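# Transfer iron pellets to tube, cap with disc

## Task

Get the iron pellets out of the beaker and into the clear tube, set the beaker upright on the bench again, and finish with the loose disc sitting on top of the pellets, threaded by both rods.

## Robot and tools

Robot: two arms, left_arm and right_arm, each with a two-finger gripper. Occasionally something nudges a loose object briefly. Nothing may fall off the table or be left resting off it.

Frame: the scene frame has its origin at table-top height, midway between the two nominal arm bases. +z is up, +x points out over the table, and left_arm sits on the +y side (arm names do not match image sides). Reported hand positions (metres) and quaternions (w,x,y,z) are in this frame and can be a few cm off, more at long reach. A BASES line, if present, gives calibrated base places. A gripper's fingers point along its own +z and open and close along its own y; the reported position is the point between the pads, about 1 cm behind the tips.

Shared motion numbers: every movement command is a row of 14 numbers, all in [-1, 1]: dx, dy, dz, rx, ry, rz, opening for left_arm, then the same seven for right_arm. Always send all 14 even if one arm stays put. The first six per arm are an offset (not a pose) from that arm's Hand target as it stood when the action or move began, measured along the Hand target's own axes. Scale: 1.0 = 0.6 m for dx, dy, dz and 180 degrees for rx, ry, rz, which together form one rotation vector. Repeating an offset moves the arm further. Opening is absolute: +1 fully open (0.094 m), -1 closed. Sending six zeros re-requests the current Hand target; writing 0 as opening is a real close command, so resend the present opening to keep a gripper as is.

execute_actions: actions is a list of actions; each action is a list of up to 15 rows, each row applied for one 1/30 s step; if shorter, its last row is held until 15 steps pass. All rows of an action are offsets from the action's start pose, not from the previous row. cameras selects images (omit, null or ["all"] for all, [] for none; an unknown name invalidates the call). An empty actions list just reports state and the scene number.

move: target is one 14-number row or a list of up to 15 rows; every row is an offset from the same starting Hand targets, not chained. Paths are straight, end together, last at least 0.5 s and are cut off after 10 s. speed: top path speed in m/s, 0.002 to 2.9, default 0.25 (turning up to twice that in rad/s), one value or one per target. blend: corner rounding in m for lists, default 0. opening_speed: rate of opening change per second on the -1..1 scale, at least 0.2; use a low value to close gently on fragile items. blocking=false returns after about 0.5 s while the move continues. Moves do not avoid obstacles or the other arm; the gripper lags and strays more at higher speed and can overshoot when the arm is nearly straight. Avoid paths passing close to an arm's own base (it can flip shoulder posture); route around. Opening changes in later list targets are applied only once everything is at rest there. The result adds a move: line, e.g. done (at rest within 10 mm and 2 degrees), off_target, moving, held, fault, plus limits such as paced (pose clipped) or held (steps withheld by a check, e.g. arms too close).

wait: seconds 0 to 10; arms keep their last command; a running move continues. stop: brakes a running move (needs braking room). zoom_image: camera (cam_high, cam_left_wrist, cam_right_wrist) and region [x0, y0, x1, y1] in pixels, top-left origin, at most 504x504, on that camera's latest image. finished_scene: scene = current scene number; irreversible, so call it only when the goal holds without the robot.

Controller behaviour: each step, commanded orientation is clipped to within 40 degrees of the measured one; one action may not reach its pose. Hand target shows the last (clipped) command. Friction and weight can leave a gripper a cm or more short in free air; waiting will not fix it, but the next command (even all zeros) retries, and if still short send the remaining distance. Very small moves may not start. An arm blocked by an object keeps pressing until commanded back past its gripper.

Gripping: grip_measured uses the same -1..1 scale (last Joint positions entry is the opening in metres). Empty it reads up to ~2.7 mm wide. On a hard part under full squeeze it reads up to ~3 mm narrower (some grippers ~1.4 mm wider), less on small or round parts. Force reaches the limit (about 50 to 64 N per pad) from about 0.05 below the first-touch reading (0.11+ for small or round items). To release, command an opening well above grip_measured.

Other result lines: Tool commands (current commands), Joint positions, Joint velocities ("within noise" or omitted when still), joint torques (raw drive output including gravity, per-unit offsets, joints 1 to 3 wrap at ±28 N m). Joint ranges (rad): waist -2.618 to 3.054, shoulder 0 to 3.142, elbow 0 to 3.142 (straight 2.901), wrist pitch and yaw ±1.571, wrist roll ±2.094.

Heat: holding loads, reaching far or pushing on unreachable poses heats motors. MOTOR HOT appears at 75 °C; at 90 °C an OVER-TEMPERATURE FAULT folds that arm and idles it for the rest of the scene; at 100 °C it goes limp.

Avoid: dropping things, releasing moving parts, fast or hard contacts, strong pushes, arm-on-arm presses or closing a gripper on the other arm's fingers (can fail the task), and arm stops. The scene runs on while you think.

Cameras (672x504): cam_high pinhole, cam_left_wrist and cam_right_wrist fisheye; intrinsics as given in the original list.

Each tool is called after "Emit:" by a JSON object that holds its "api" and its "payload", one argument or row to a line.

## Session

Emit:
{"api": "execute_actions", "payload": {
  "actions": []
}}

Scene clock: 0.00 s.
left_arm: end_effector_position=(+0.3431, +0.2286, +0.2449) grip_measured=+1.000 end_effector_quat_wxyz=(+0.533, -0.106, +0.832, -0.111) | right_arm: end_effector_position=(+0.3093, -0.2414, +0.1363) grip_measured=+1.000 end_effector_quat_wxyz=(+0.531, +0.075, +0.836, +0.113)
Joint positions: left_arm=[-0.316 0.792 0.692 -0.332 -0.231 -0.438 0.094] | right_arm=[0.34 1.042 0.203 0.405 0.212 0.397 0.094]
Joint velocities: within noise
Joint torques (N m): no reading
Heat: left arm: 26 °C; right arm: 33 °C.
Hand target: left_arm +0.3431, +0.2298, +0.2564; +0.545, -0.106, +0.824, -0.113 | right_arm +0.3138, -0.2410, +0.1481; +0.545, +0.076, +0.827, +0.115
Tool commands: left_gripper/opening=+1.0 right_gripper/opening=+1.0

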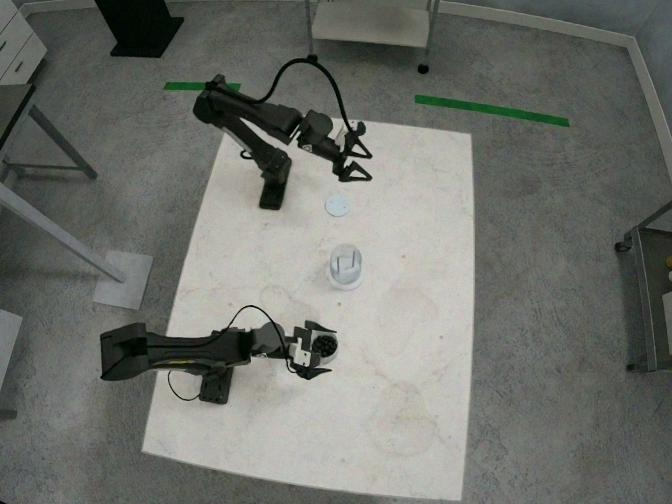

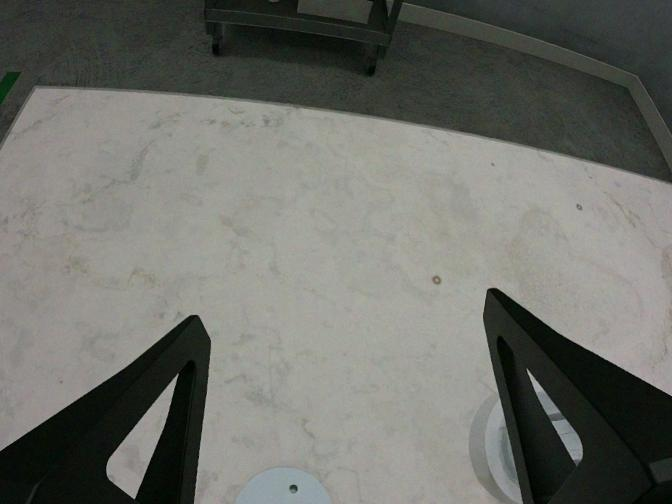

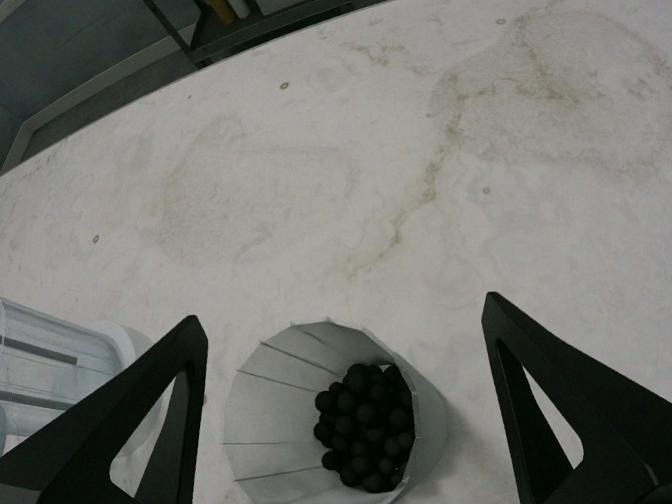

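Emit:
{"api": "zoom_image", "payload": {
  "camera": "cam_high",
  "region": [270, 180, 420, 300]
}}

Emit:
{"api": "zoom_image", "payload": {
  "camera": "cam_high",
  "region": [270, 300, 390, 390]
}}

Emit:
{"api": "zoom_image", "payload": {
  "camera": "cam_left_wrist",
  "region": [200, 360, 672, 504]
}}

Emit:
{"api": "zoom_image", "payload": {
  "camera": "cam_right_wrist",
  "region": [0, 260, 480, 504]
}}

Scaled by 3.360.

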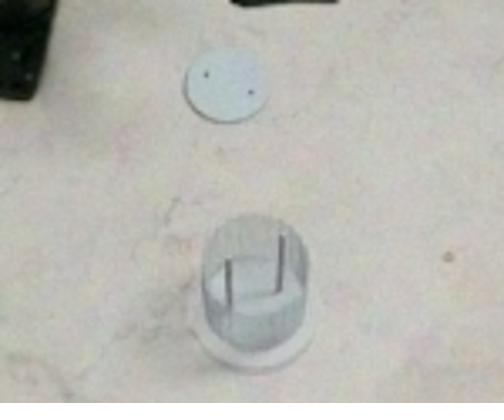

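Scaled by 4.200.

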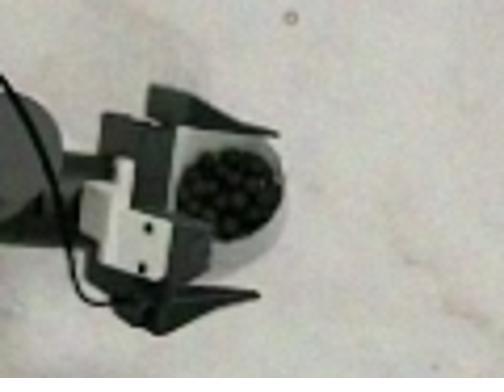

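Scaled by 1.068 (camera's finer frame: 960x720).

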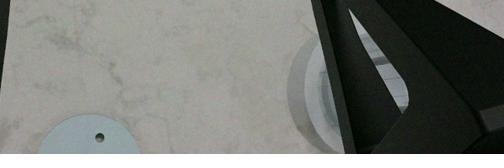

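Scaled by 1.050 (camera's finer frame: 960x720).

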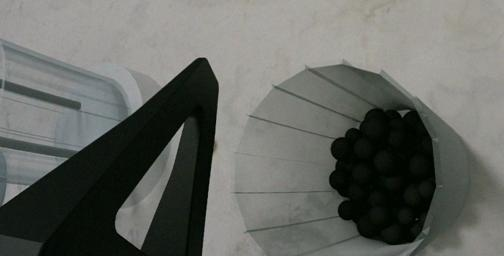

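Emit:
{"api": "move", "payload": {
  "target": [0.035,-0.141,-0.161,-0.053,0.204,0.086,1,0,0,0,0,0,0,1]
}}

Scene clock: 5.87 s.
left_arm: end_effector_position=(+0.2511, +0.1487, +0.2943) grip_measured=+1.000 end_effector_quat_wxyz=(+0.256, +0.008, +0.967, +0.002) | right_arm: end_effector_position=(+0.3093, -0.2414, +0.1363) grip_measured=+1.000 end_effector_quat_wxyz=(+0.531, +0.075, +0.836, +0.113)
Joint positions: left_arm=[-0.842 1.301 1.634 -1.547 -0.385 -0.772 0.094] | right_arm=[0.34 1.042 0.203 0.405 0.212 0.397 0.094]
Joint torques (N m): left_arm=[-0.79 -2.88 7.57 0.82 -0.21 -0.13] | right_arm=[-0.03 -2.58 5.86 1.66 0.08 0]
Heat: left arm: 27 °C; right arm: 33 °C.
Hand target: left_arm +0.2503, +0.1497, +0.3002; +0.259, +0.000, +0.966, +0.000 | right_arm +0.3138, -0.2410, +0.1481; +0.545, +0.076, +0.827, +0.115
Off the commanded pose: left_arm 0.006 m, 1 deg | right_arm 0.013 m, 2 deg.
move: off_target (right_arm)

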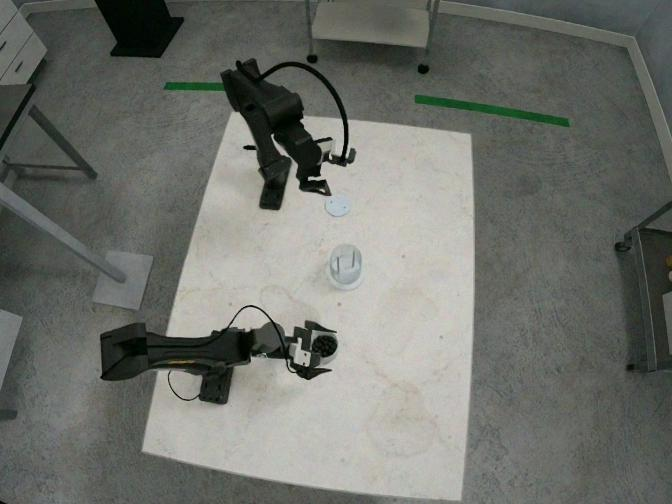

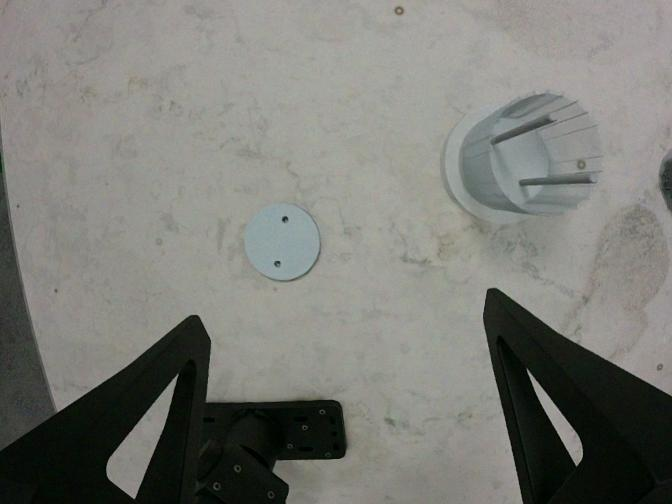

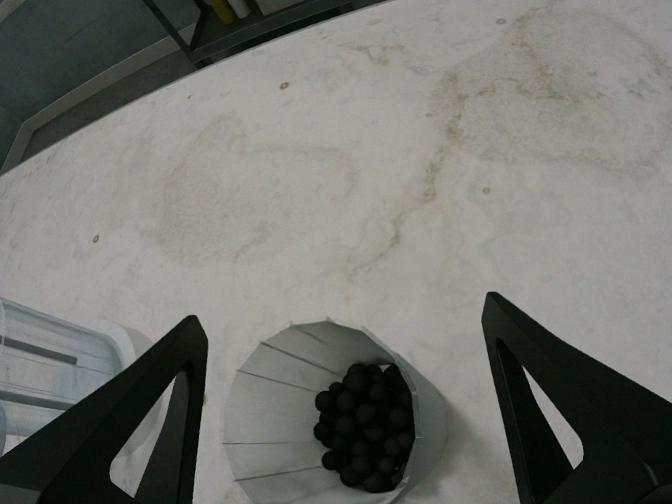

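Emit:
{"api": "zoom_image", "payload": {
  "camera": "cam_left_wrist",
  "region": [420, 70, 640, 235]
}}

Emit:
{"api": "zoom_image", "payload": {
  "camera": "cam_left_wrist",
  "region": [220, 180, 340, 300]
}}

Scaled by 2.291 (camera's finer frame: 960x720).

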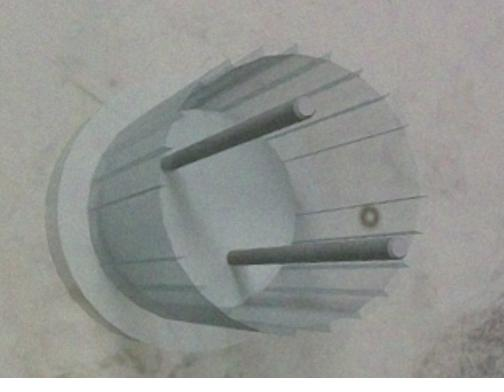

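Scaled by 4.200 (camera's finer frame: 960x720).

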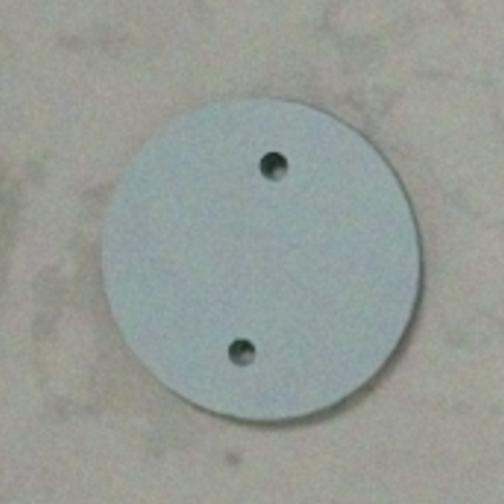

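Emit:
{"api": "move", "payload": {
  "target": [-0.052,0.093,0.126,0,0.1667,0,1,0,0,0,0,0,0,1],
  "cameras": ["cam_left_wrist", "cam_high"]
}}

Scene clock: 19.97 s.
left_arm: end_effector_position=(+0.3139, +0.2048, +0.2439) grip_measured=+1.000 end_effector_quat_wxyz=(+0.083, -0.006, +0.996, -0.025) | right_arm: end_effector_position=(+0.3093, -0.2414, +0.1363) grip_measured=+1.000 end_effector_quat_wxyz=(+0.531, +0.075, +0.836, +0.113)
Joint positions: left_arm=[-0.287 1.542 1.714 -1.57 -0.003 -0.315 0.094] | right_arm=[0.34 1.042 0.203 0.405 0.212 0.397 0.094]
Joint torques (N m): left_arm=[0.28 -4.96 7.83 0.53 0.03 0.16] | right_arm=[-0.16 -2.61 5.78 1.66 0.07 -0.01]
Heat: left arm: 28 °C; right arm: 33 °C.
Hand target: left_arm +0.3152, +0.2055, +0.2504; +0.000, +0.000, +1.000, +0.000 | right_arm +0.3138, -0.2410, +0.1481; +0.545, +0.076, +0.827, +0.115
Off the commanded pose: left_arm 0.007 m, 10 deg | right_arm 0.013 m, 2 deg.
joint sent to its limit (left arm) — joint 4 (wrist pitch), lower limit. The joint targets are off in position and orientation.
move: off_target (left_arm, right_arm)
Images, in order (width x height): cam_high 672x504, cam_left_wrist 672x504.

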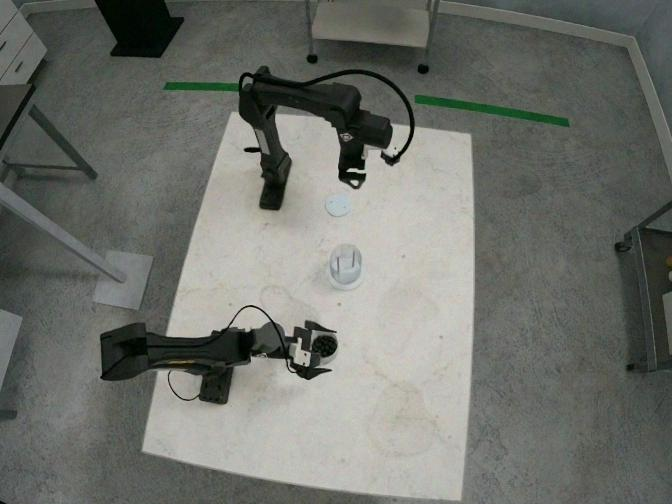

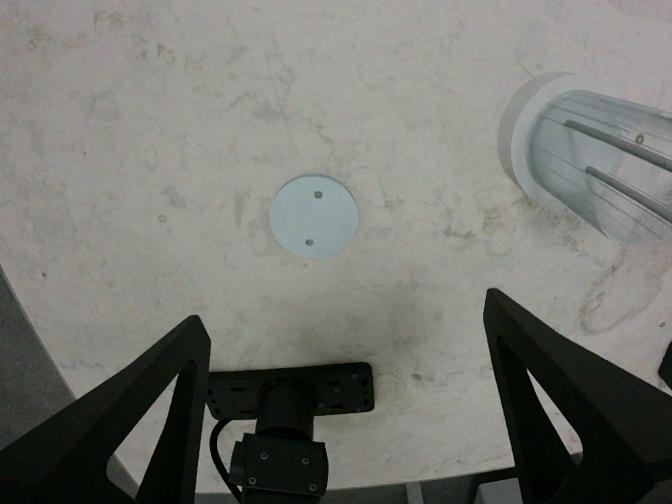

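Emit:
{"api": "move", "payload": {
  "target": [0.108,-0.233,-0.083,0,-0.1667,0,1,-0.156,0.046,-0.183,0.0594,0.2031,-0.0671,1]
}}

Scene clock: 32.93 s.
left_arm: end_effector_position=(+0.2466, +0.0637, +0.2932) grip_measured=+1.000 end_effector_quat_wxyz=(+0.253, +0.013, +0.967, -0.015) | right_arm: end_effector_position=(+0.2500, -0.2534, +0.2701) grip_measured=+1.000 end_effector_quat_wxyz=(+0.252, +0.011, +0.968, -0.003)
Joint positions: left_arm=[-1.06 1.539 1.832 -1.57 -0.426 -0.985 0.094] | right_arm=[0.362 1.144 1.289 -1.241 0.191 0.351 0.094]
Joint torques (N m): left_arm=[-0.39 -4.6 7.72 0.79 -0.48 -0.14] | right_arm=[0.65 -2.32 7.21 0.79 0.09 -0.05]
Heat: left arm: 28 °C; right arm: 33 °C.
Hand target: left_arm +0.2503, +0.0657, +0.3001; +0.259, +0.000, +0.966, +0.000 | right_arm +0.2497, -0.2498, +0.2800; +0.259, +0.000, +0.966, +0.000
Off the commanded pose: left_arm 0.008 m, 2 deg | right_arm 0.011 m, 2 deg.
joint sent to its limit (left arm) — joint 4 (wrist pitch), lower limit. The joint targets are off in position, not in orientation.
move: off_target (right_arm)

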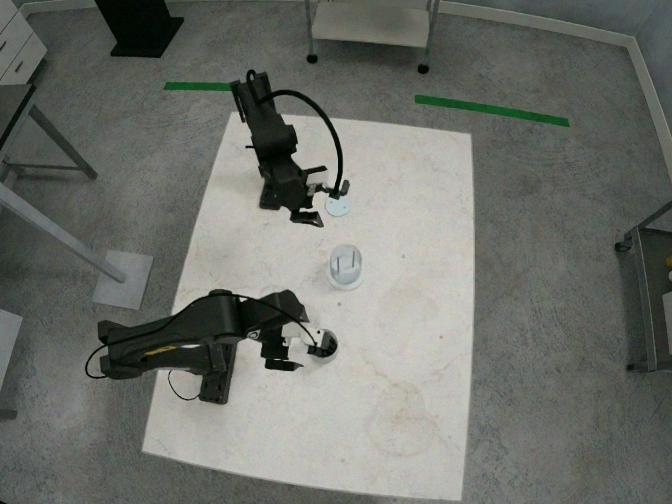

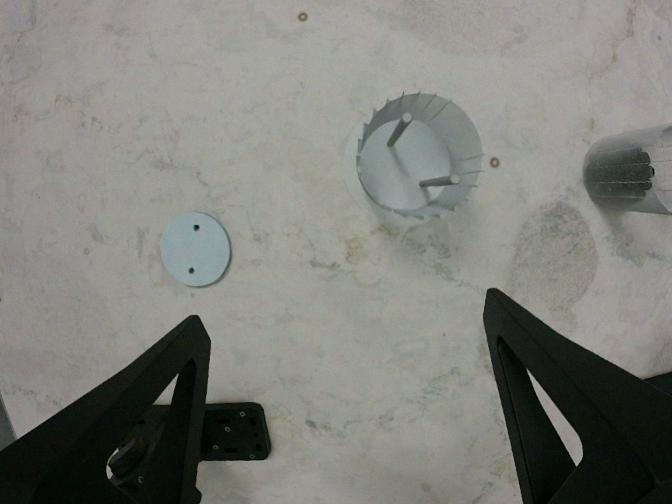

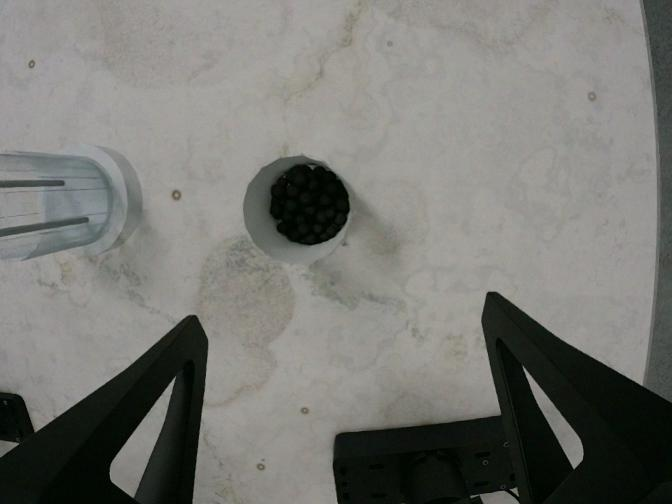

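Emit:
{"api": "zoom_image", "payload": {
  "camera": "cam_left_wrist",
  "region": [320, 70, 672, 240]
}}

Emit:
{"api": "zoom_image", "payload": {
  "camera": "cam_right_wrist",
  "region": [0, 130, 440, 350]
}}

Scaled by 1.432 (camera's finer frame: 960x720).

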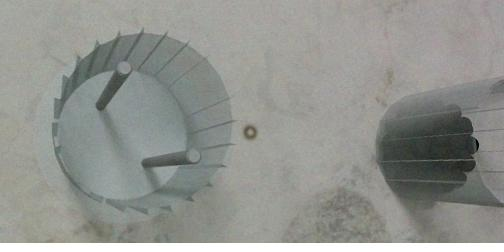

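Scaled by 1.145 (camera's finer frame: 960x720).

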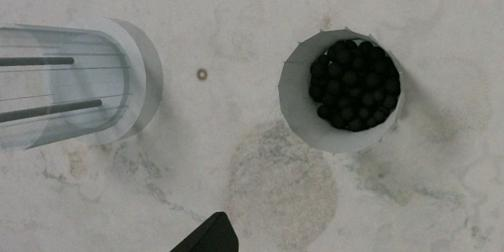

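Emit:
{"api": "move", "payload": {
  "target": [0,0.2,0,0,0,0,1,0.067,0.083,0.115,-0.204,-0.2374,-0.1563,1]
}}

Emit:
{"api": "zoom_image", "payload": {
  "camera": "cam_right_wrist",
  "region": [150, 50, 550, 350]
}}

Scene clock: 40.33 s.
left_arm: end_effector_position=(+0.2492, +0.1849, +0.2943) grip_measured=+1.000 end_effector_quat_wxyz=(+0.243, -0.001, +0.970, +0.010) | right_arm: end_effector_position=(+0.2488, -0.2018, +0.1937) grip_measured=+1.000 end_effector_quat_wxyz=(+0.547, -0.292, +0.748, +0.236)
Joint positions: left_arm=[-0.701 1.233 1.602 -1.57 -0.331 -0.658 0.094] | right_arm=[-0.058 0.689 0.261 0.008 -0.779 -0.269 0.094]
Joint torques (N m): left_arm=[0.55 -4.45 4.85 1.27 -0.18 0.08] | right_arm=[-0.36 0.05 4.72 1.85 -0.33 -0.04]
Heat: left arm: 28 °C; right arm: 33 °C.
Hand target: left_arm +0.2503, +0.1857, +0.3002; +0.259, +0.000, +0.966, +0.000 | right_arm +0.2494, -0.2000, +0.2002; +0.563, -0.305, +0.732, +0.234
Off the commanded pose: left_arm 0.006 m, 2 deg | right_arm 0.007 m, 3 deg.
move: off_target (right_arm)

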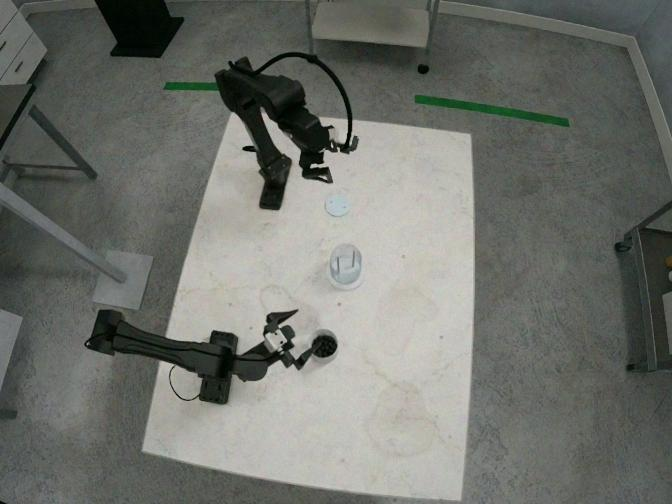

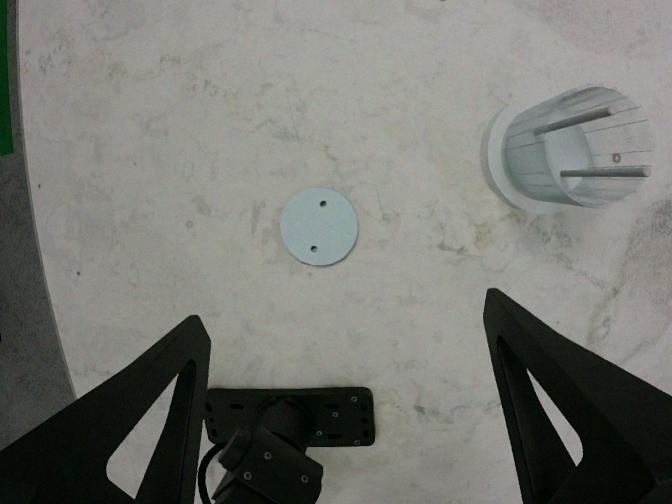

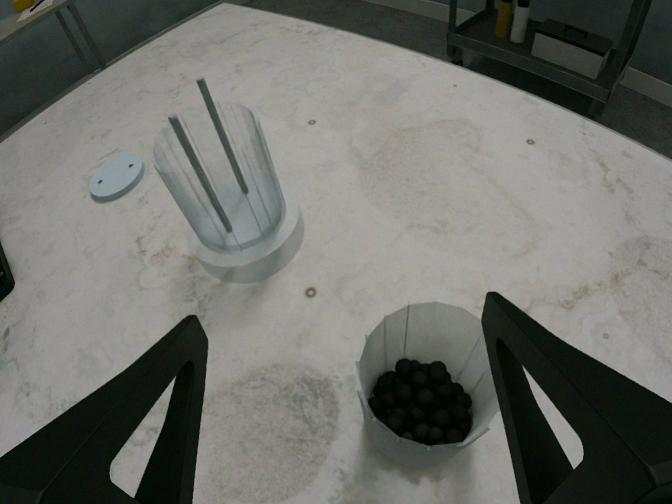

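Scaled by 1.260 (camera's finer frame: 960x720).

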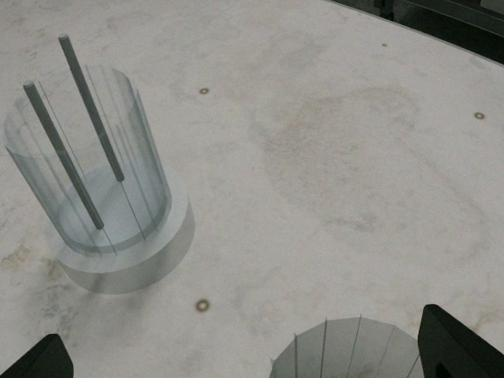

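Emit:
{"api": "zoom_image", "payload": {
  "camera": "cam_left_wrist",
  "region": [270, 180, 370, 275]
}}

Emit:
{"api": "zoom_image", "payload": {
  "camera": "cam_left_wrist",
  "region": [470, 70, 670, 220]
}}

Emit:
{"api": "zoom_image", "payload": {
  "camera": "cam_right_wrist",
  "region": [80, 70, 310, 290]
}}

Emit:
{"api": "zoom_image", "payload": {
  "camera": "cam_high",
  "region": [310, 180, 380, 300]
}}

Scaled by 5.040 (camera's finer frame: 960x720).

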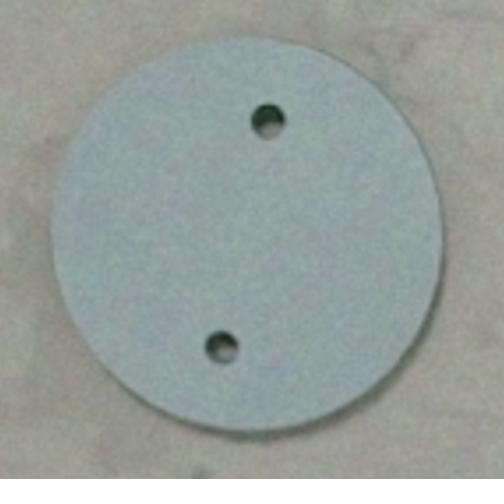

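Scaled by 2.520 (camera's finer frame: 960x720).

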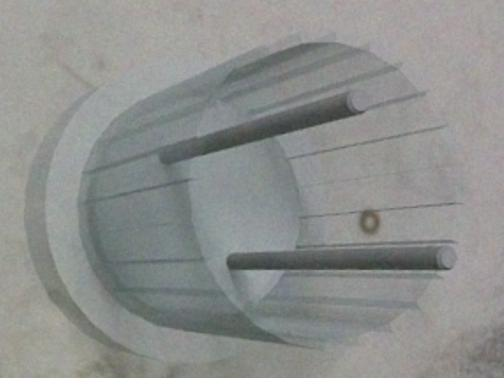

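Scaled by 2.191 (camera's finer frame: 960x720).

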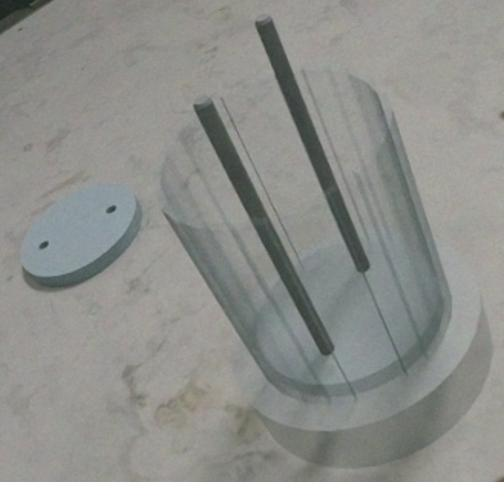

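Scaled by 4.200.

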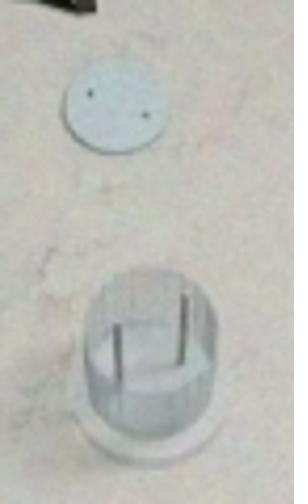

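Emit:
{"api": "move", "payload": {
  "target": [0,0,0,0,0,0,1,0.0685,-0.114,0.0673,0.1857,0.3161,0.1858,1]
}}

Scene clock: 52.57 s.
left_arm: end_effector_position=(+0.2492, +0.1849, +0.2943) grip_measured=+1.000 end_effector_quat_wxyz=(+0.243, -0.001, +0.970, +0.010) | right_arm: end_effector_position=(+0.3115, -0.2313, +0.1413) grip_measured=+1.000 end_effector_quat_wxyz=(+0.120, -0.003, +0.993, +0.004)
Joint positions: left_arm=[-0.701 1.233 1.602 -1.57 -0.331 -0.657 0.094] | right_arm=[0.285 1.559 1.182 -0.961 0.062 0.285 0.094]
Joint torques (N m): left_arm=[0.77 -4.38 4.98 1.28 -0.14 0.09] | right_arm=[0.7 -5.7 7.49 0.44 0.15 0.14]
Heat: left arm: 27 °C; right arm: 33 °C.
Hand target: left_arm +0.2503, +0.1857, +0.3002; +0.259, +0.000, +0.966, +0.000 | right_arm +0.3180, -0.2280, +0.1501; +0.130, +0.001, +0.991, +0.000
Off the commanded pose: left_arm 0.006 m, 2 deg | right_arm 0.011 m, 1 deg.
move: off_target (right_arm)

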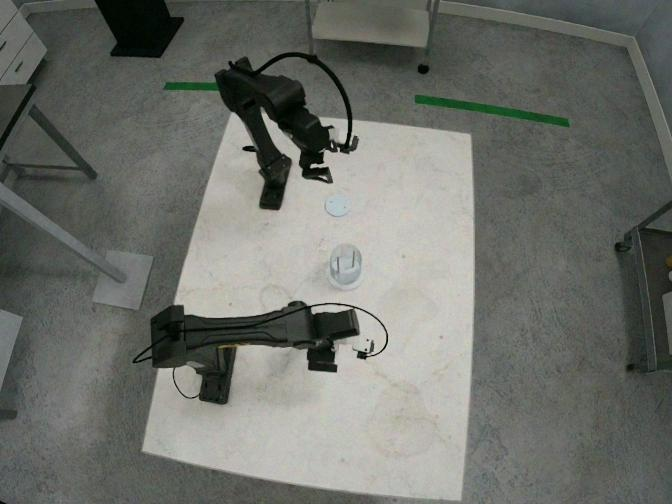

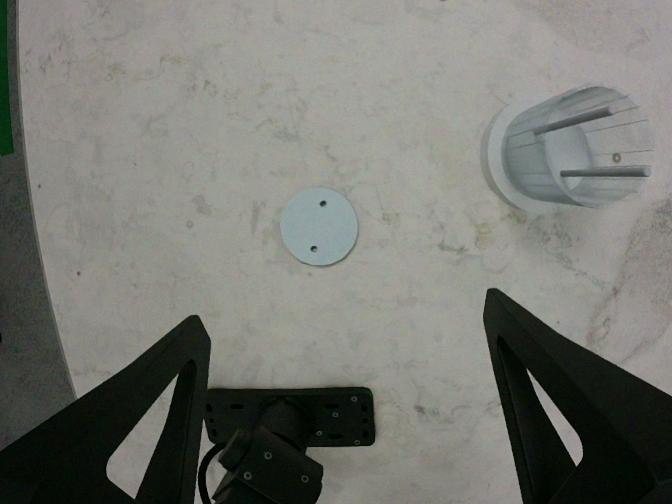

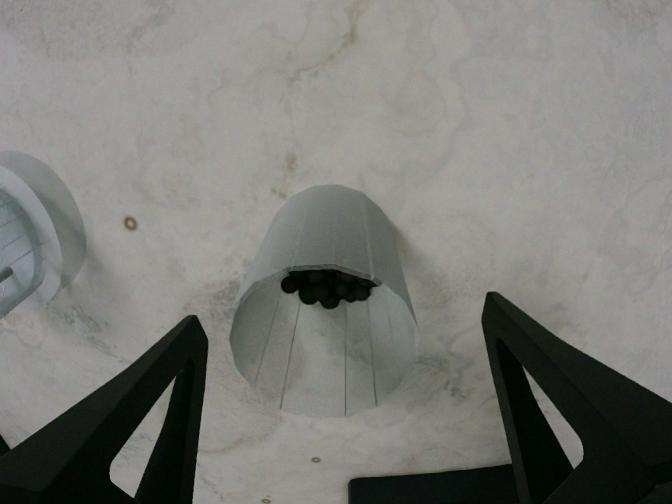

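Emit:
{"api": "move", "payload": {
  "target": [0,0,0,0,0,0,1,0.0505,0.0133,-0.005,0,0,0,1],
  "cameras": ["cam_right_wrist", "cam_high"]
}}

Emit:
{"api": "zoom_image", "payload": {
  "camera": "cam_right_wrist",
  "region": [90, 180, 590, 504]
}}

Scene clock: 58.60 s.
left_arm: end_effector_position=(+0.2492, +0.1849, +0.2943) grip_measured=+1.000 end_effector_quat_wxyz=(+0.243, -0.001, +0.970, +0.010) | right_arm: end_effector_position=(+0.2887, -0.2168, +0.1363) grip_measured=+1.000 end_effector_quat_wxyz=(+0.114, -0.009, +0.993, +0.003)
Joint positions: left_arm=[-0.701 1.233 1.602 -1.57 -0.331 -0.657 0.094] | right_arm=[0.36 1.509 1.117 -0.963 0.076 0.348 0.094]
Joint torques (N m): left_arm=[0.68 -4.77 4.85 1.21 -0.16 0.05] | right_arm=[0.42 -8.83 4.19 0.55 0.15 0.18]
Heat: left arm: 27 °C; right arm: 33 °C.
Hand target: left_arm +0.2503, +0.1857, +0.3002; +0.259, +0.000, +0.966, +0.000 | right_arm +0.2880, -0.2200, +0.1452; +0.130, +0.001, +0.991, +0.000
Off the commanded pose: left_arm 0.006 m, 2 deg | right_arm 0.010 m, 2 deg.
move: done
Images, in order (width x height): cam_high 672x504, cam_right_wrist 672x504.

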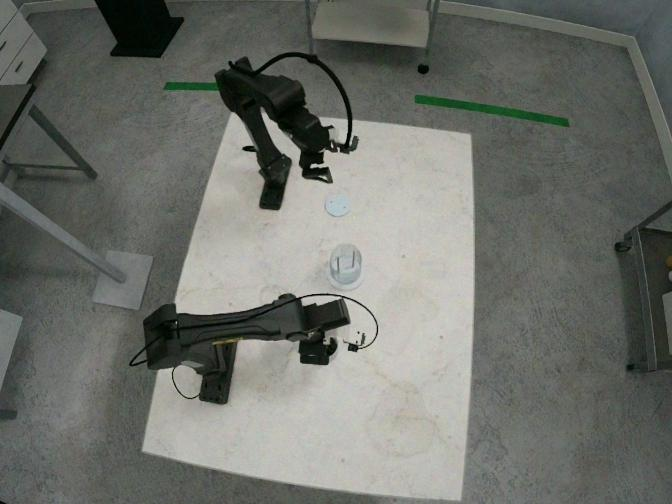

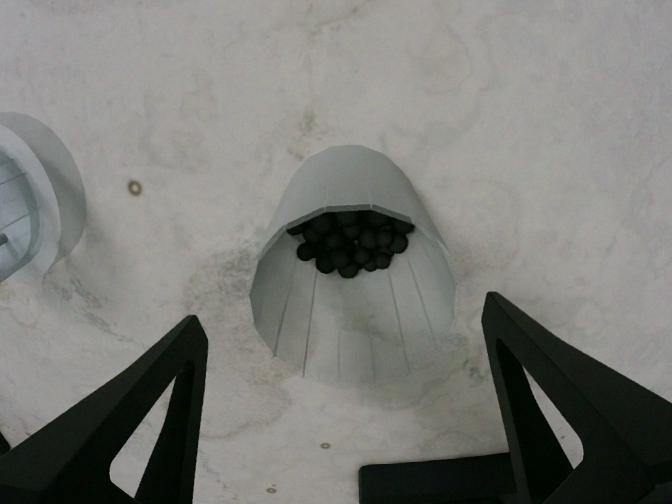

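Scaled by 1.008 (camera's finer frame: 960x720).

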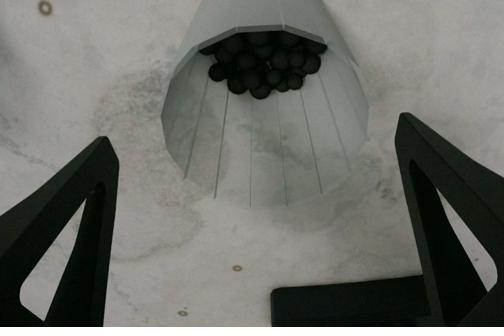

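Emit:
{"api": "move", "payload": {
  "target": [0.125,0,0.2165,0,0,0,1,0,0,0,0,0,0,1],
  "cameras": ["cam_left_wrist", "cam_high"]
}}

Emit:
{"api": "zoom_image", "payload": {
  "camera": "cam_left_wrist",
  "region": [250, 120, 450, 270]
}}

Scene clock: 61.97 s.
left_arm: end_effector_position=(+0.2444, +0.1884, +0.1440) grip_measured=+1.000 end_effector_quat_wxyz=(+0.238, +0.000, +0.971, +0.013) | right_arm: end_effector_position=(+0.2888, -0.2171, +0.1363) grip_measured=+1.000 end_effector_quat_wxyz=(+0.114, -0.008, +0.993, +0.002)
Joint positions: left_arm=[-0.701 1.031 0.861 -1.042 -0.328 -0.657 0.094] | right_arm=[0.36 1.509 1.117 -0.963 0.077 0.348 0.094]
Joint torques (N m): left_arm=[0.75 -3.7 5.64 1.35 -0.17 0.11] | right_arm=[0.5 -8.87 4.07 0.51 0.17 0.19]
Heat: left arm: 27 °C; right arm: 34 °C.
Hand target: left_arm +0.2503, +0.1859, +0.1502; +0.259, +0.000, +0.966, +0.000 | right_arm +0.2880, -0.2200, +0.1452; +0.130, +0.001, +0.991, +0.000
Off the commanded pose: left_arm 0.009 m, 3 deg | right_arm 0.009 m, 2 deg.
move: off_target (left_arm)
Images, in order (width x height): cam_high 672x504, cam_left_wrist 672x504.

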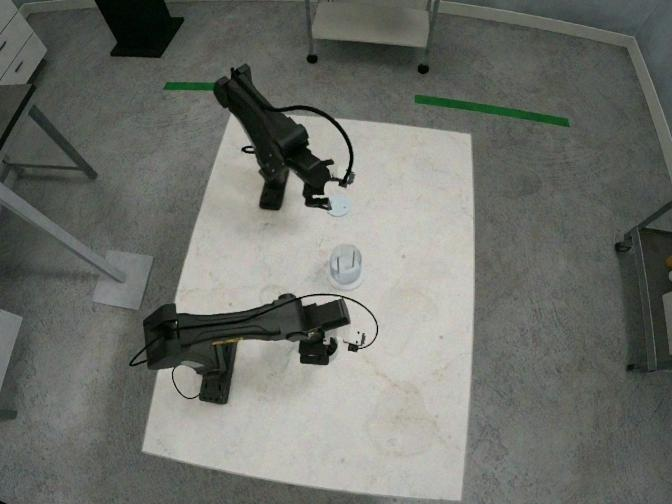

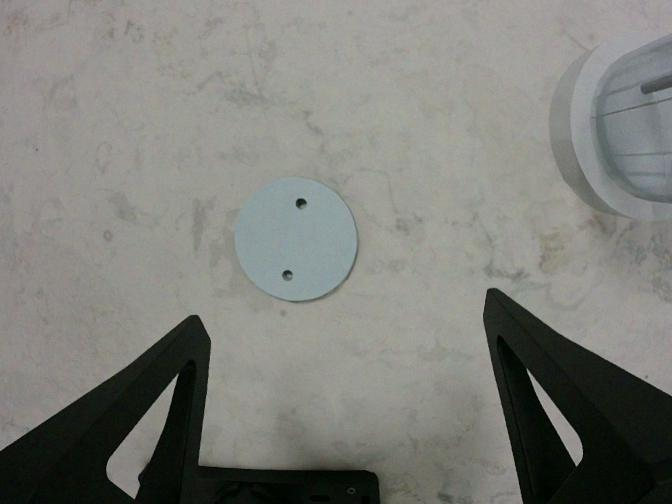

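Scaled by 2.520 (camera's finer frame: 960x720).

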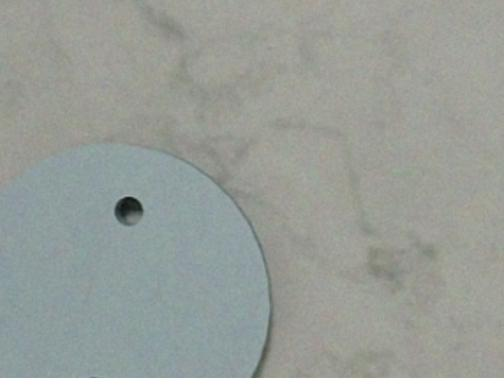

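Emit:
{"api": "move", "payload": {
  "target": [0,0,0,0,0,0,1,0.0035,-0.0033,0.0647,0,0,0,1],
  "cameras": ["cam_right_wrist", "cam_high"],
  "speed": 0.08
}}

Scene clock: 66.67 s.
left_arm: end_effector_position=(+0.2446, +0.1882, +0.1441) grip_measured=+1.000 end_effector_quat_wxyz=(+0.238, +0.001, +0.971, +0.012) | right_arm: end_effector_position=(+0.2891, -0.2185, +0.1087) grip_measured=+1.000 end_effector_quat_wxyz=(+0.119, -0.006, +0.993, +0.004)
Joint positions: left_arm=[-0.701 1.031 0.861 -1.041 -0.328 -0.655 0.094] | right_arm=[0.356 1.522 1.014 -0.837 0.077 0.348 0.094]
Joint torques (N m): left_arm=[0.51 -3.6 5.86 1.37 -0.17 0.06] | right_arm=[-0.61 -5.29 4.26 0.81 0.15 -0.05]
Heat: left arm: 27 °C; right arm: 34 °C.
Hand target: left_arm +0.2503, +0.1859, +0.1502; +0.259, +0.000, +0.966, +0.000 | right_arm +0.2960, -0.2220, +0.1071; +0.130, +0.001, +0.991, +0.000
Off the commanded pose: left_arm 0.009 m, 3 deg | right_arm 0.008 m, 2 deg.
move: off_target (left_arm)
Images, in order (width x height): cam_high 672x504, cam_right_wrist 672x504.

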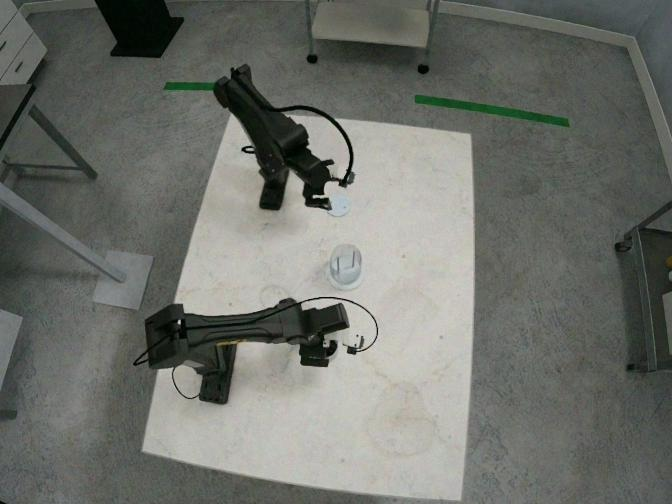

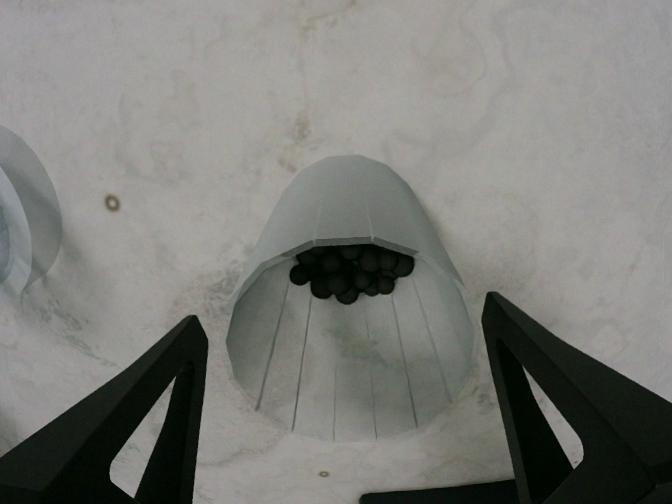

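Emit:
{"api": "move", "payload": {
  "target": [
    [0,0,0,0,0,0,1,0.003,-0.004,0.0,0,0,0,1],
    [0,0,0,0,0,0,1,0.0094,-0.0042,0.0608,0,0,0,1]
  ],
  "cameras": ["cam_right_wrist", "cam_high"],
  "speed": 0.05
}}

Scene clock: 69.30 s.
left_arm: end_effector_position=(+0.2446, +0.1882, +0.1441) grip_measured=+1.000 end_effector_quat_wxyz=(+0.238, +0.001, +0.971, +0.012) | right_arm: end_effector_position=(+0.2929, -0.2210, +0.0719) grip_measured=+1.000 end_effector_quat_wxyz=(+0.119, +0.000, +0.993, +0.003)
Joint positions: left_arm=[-0.701 1.031 0.861 -1.041 -0.328 -0.655 0.094] | right_arm=[0.344 1.583 0.919 -0.681 0.077 0.348 0.094]
Joint torques (N m): left_arm=[0.62 -3.66 6 1.35 -0.23 0.06] | right_arm=[-0.68 -5.53 3.96 0.87 0.13 -0.08]
Heat: left arm: 27 °C; right arm: 34 °C.
Hand target: left_arm +0.2503, +0.1859, +0.1502; +0.259, +0.000, +0.966, +0.000 | right_arm +0.2999, -0.2245, +0.0704; +0.130, +0.001, +0.991, +0.000
Off the commanded pose: left_arm 0.009 m, 3 deg | right_arm 0.008 m, 1 deg.
move: off_target (left_arm)
Images, in order (width x height): cam_high 672x504, cam_right_wrist 672x504.

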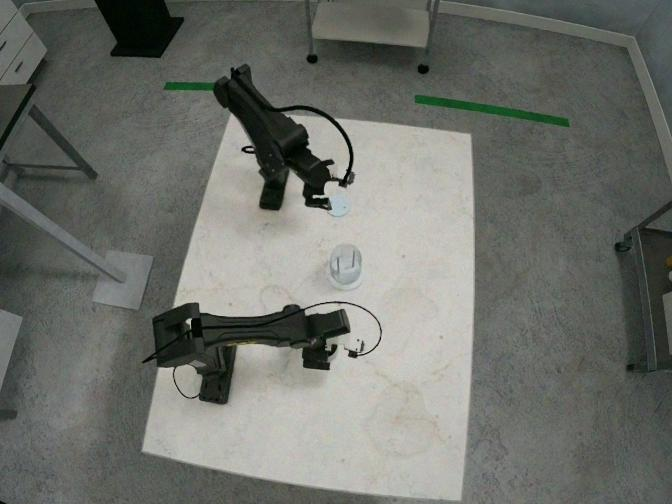

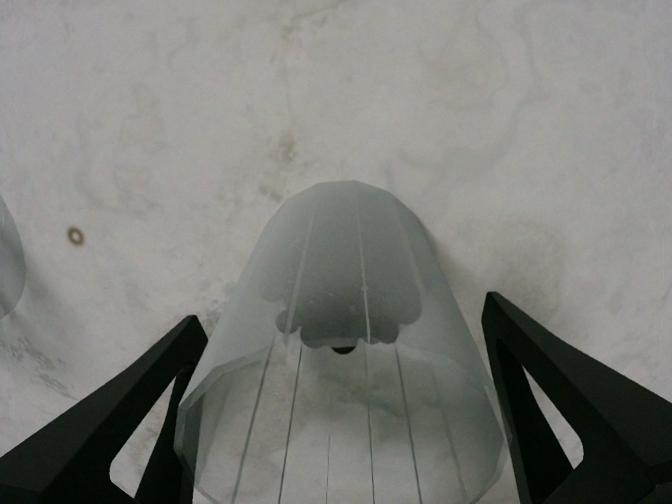

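Emit:
{"api": "move", "payload": {
  "target": [0,0,0,0,0,0,1,0,0,0,0,0,0,0.45],
  "cameras": ["cam_right_wrist", "cam_high"],
  "opening_speed": 0.25
}}

Scene clock: 72.43 s.
left_arm: end_effector_position=(+0.2446, +0.1882, +0.1441) grip_measured=+1.000 end_effector_quat_wxyz=(+0.238, +0.001, +0.971, +0.012) | right_arm: end_effector_position=(+0.2938, -0.2207, +0.0724) grip_measured=+0.645 end_effector_quat_wxyz=(+0.121, +0.000, +0.993, +0.003)
Joint positions: left_arm=[-0.701 1.031 0.861 -1.041 -0.328 -0.655 0.094] | right_arm=[0.344 1.583 0.921 -0.679 0.077 0.348 0.077]
Joint torques (N m): left_arm=[0.58 -3.6 5.86 1.34 -0.18 0.06] | right_arm=[-0.7 -5.5 3.81 0.88 0.11 -0.09]
Heat: left arm: 27 °C; right arm: 34 °C.
Hand target: left_arm +0.2503, +0.1859, +0.1502; +0.259, +0.000, +0.966, +0.000 | right_arm +0.2999, -0.2245, +0.0704; +0.130, +0.001, +0.991, +0.000
Off the commanded pose: left_arm 0.009 m, 3 deg | right_arm 0.008 m, 1 deg.
move: off_target (left_arm)
Images, in order (width x height): cam_high 672x504, cam_right_wrist 672x504.

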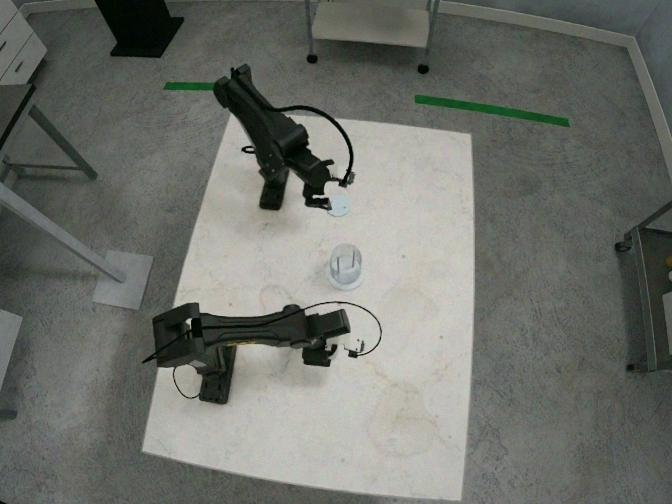

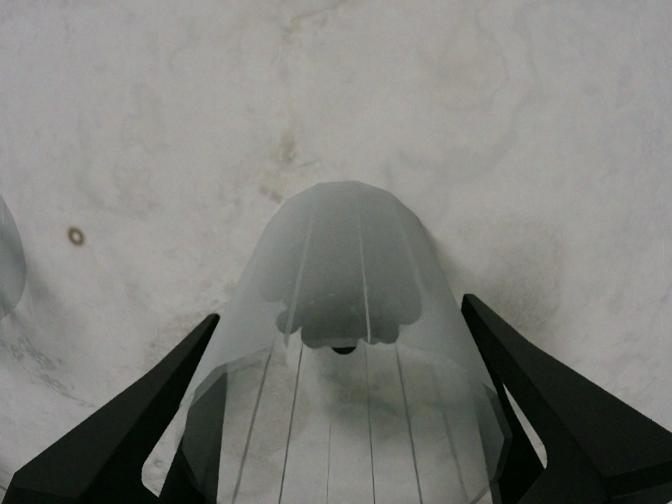

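Emit:
{"api": "move", "payload": {
  "target": [
    [0,0,0,0,0,0,1,-0.0216,0,-0.0805,0,0,0,0.45],
    [0,0,0,0,0,0,1,-0.2873,0.033,-0.0093,0,0,0,0.45]
  ],
  "cameras": ["cam_right_wrist", "cam_high"],
  "speed": 0.1,
  "blend": 0.02
}}

Scene clock: 76.27 s.
left_arm: end_effector_position=(+0.2446, +0.1882, +0.1441) grip_measured=+1.000 end_effector_quat_wxyz=(+0.238, +0.001, +0.971, +0.012) | right_arm: end_effector_position=(+0.4532, -0.2056, +0.1083) grip_measured=+0.645 end_effector_quat_wxyz=(+0.111, +0.005, +0.994, -0.003)
Joint positions: left_arm=[-0.701 1.031 0.861 -1.041 -0.328 -0.655 0.094] | right_arm=[0.25 2.146 1.811 -1.021 0.065 0.266 0.077]
Joint torques (N m): left_arm=[0.59 -3.58 5.98 1.35 -0.18 0.05] | right_arm=[-0.55 -11.26 8.28 0.54 0.03 -0.1]
Heat: left arm: 27 °C; right arm: 35 °C.
Hand target: left_arm +0.2503, +0.1859, +0.1502; +0.259, +0.000, +0.966, +0.000 | right_arm +0.4650, -0.2049, +0.1204; +0.130, +0.001, +0.991, +0.000
Off the commanded pose: left_arm 0.009 m, 3 deg | right_arm 0.017 m, 2 deg.
move: off_target (left_arm, right_arm)
Images, in order (width x height): cam_high 672x504, cam_right_wrist 672x504.

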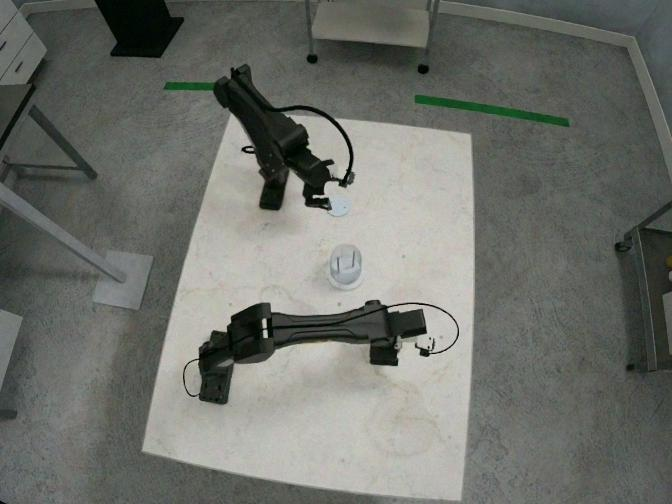

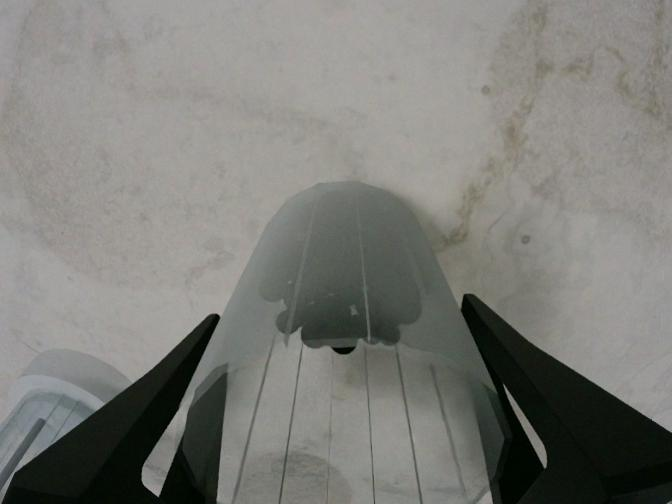

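Emit:
{"api": "move", "payload": {
  "target": [0,0,0,0,0,0,1,-0.0147,0,0.0547,0,-0.006,0,0.45],
  "cameras": ["cam_right_wrist", "cam_high"],
  "speed": 0.05
}}

Scene clock: 78.40 s.
left_arm: end_effector_position=(+0.2446, +0.1882, +0.1441) grip_measured=+1.000 end_effector_quat_wxyz=(+0.238, +0.001, +0.971, +0.012) | right_arm: end_effector_position=(+0.4627, -0.2030, +0.0813) grip_measured=+0.645 end_effector_quat_wxyz=(+0.107, +0.001, +0.994, -0.005)
Joint positions: left_arm=[-0.701 1.031 0.861 -1.041 -0.328 -0.655 0.094] | right_arm=[0.25 2.212 1.811 -0.965 0.065 0.257 0.077]
Joint torques (N m): left_arm=[0.76 -3.67 5.9 1.36 -0.18 0] | right_arm=[-0.65 -11.82 6.89 0.91 0.04 -0.1]
Heat: left arm: 27 °C; right arm: 35 °C.
Hand target: left_arm +0.2503, +0.1859, +0.1502; +0.259, +0.000, +0.966, +0.000 | right_arm +0.4820, -0.2050, +0.0909; +0.140, +0.001, +0.990, +0.000
Off the commanded pose: left_arm 0.009 m, 3 deg | right_arm 0.022 m, 4 deg.
move: off_target (left_arm, right_arm)
Images, in order (width x height): cam_high 672x504, cam_right_wrist 672x504.

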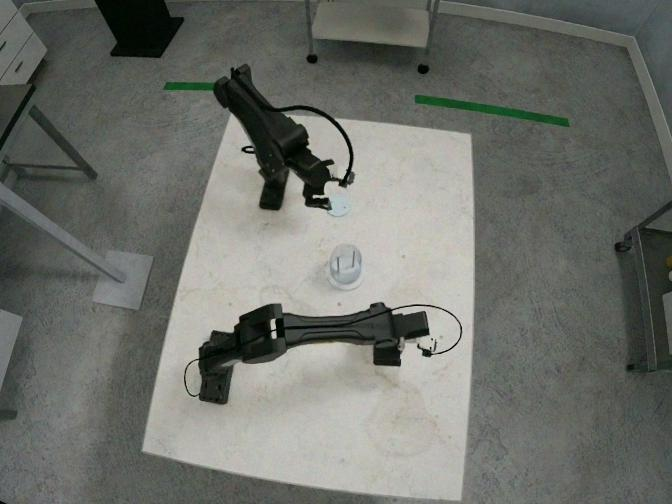

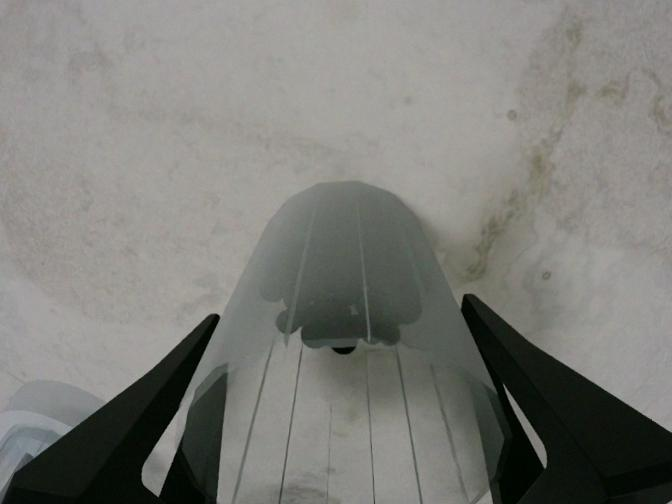

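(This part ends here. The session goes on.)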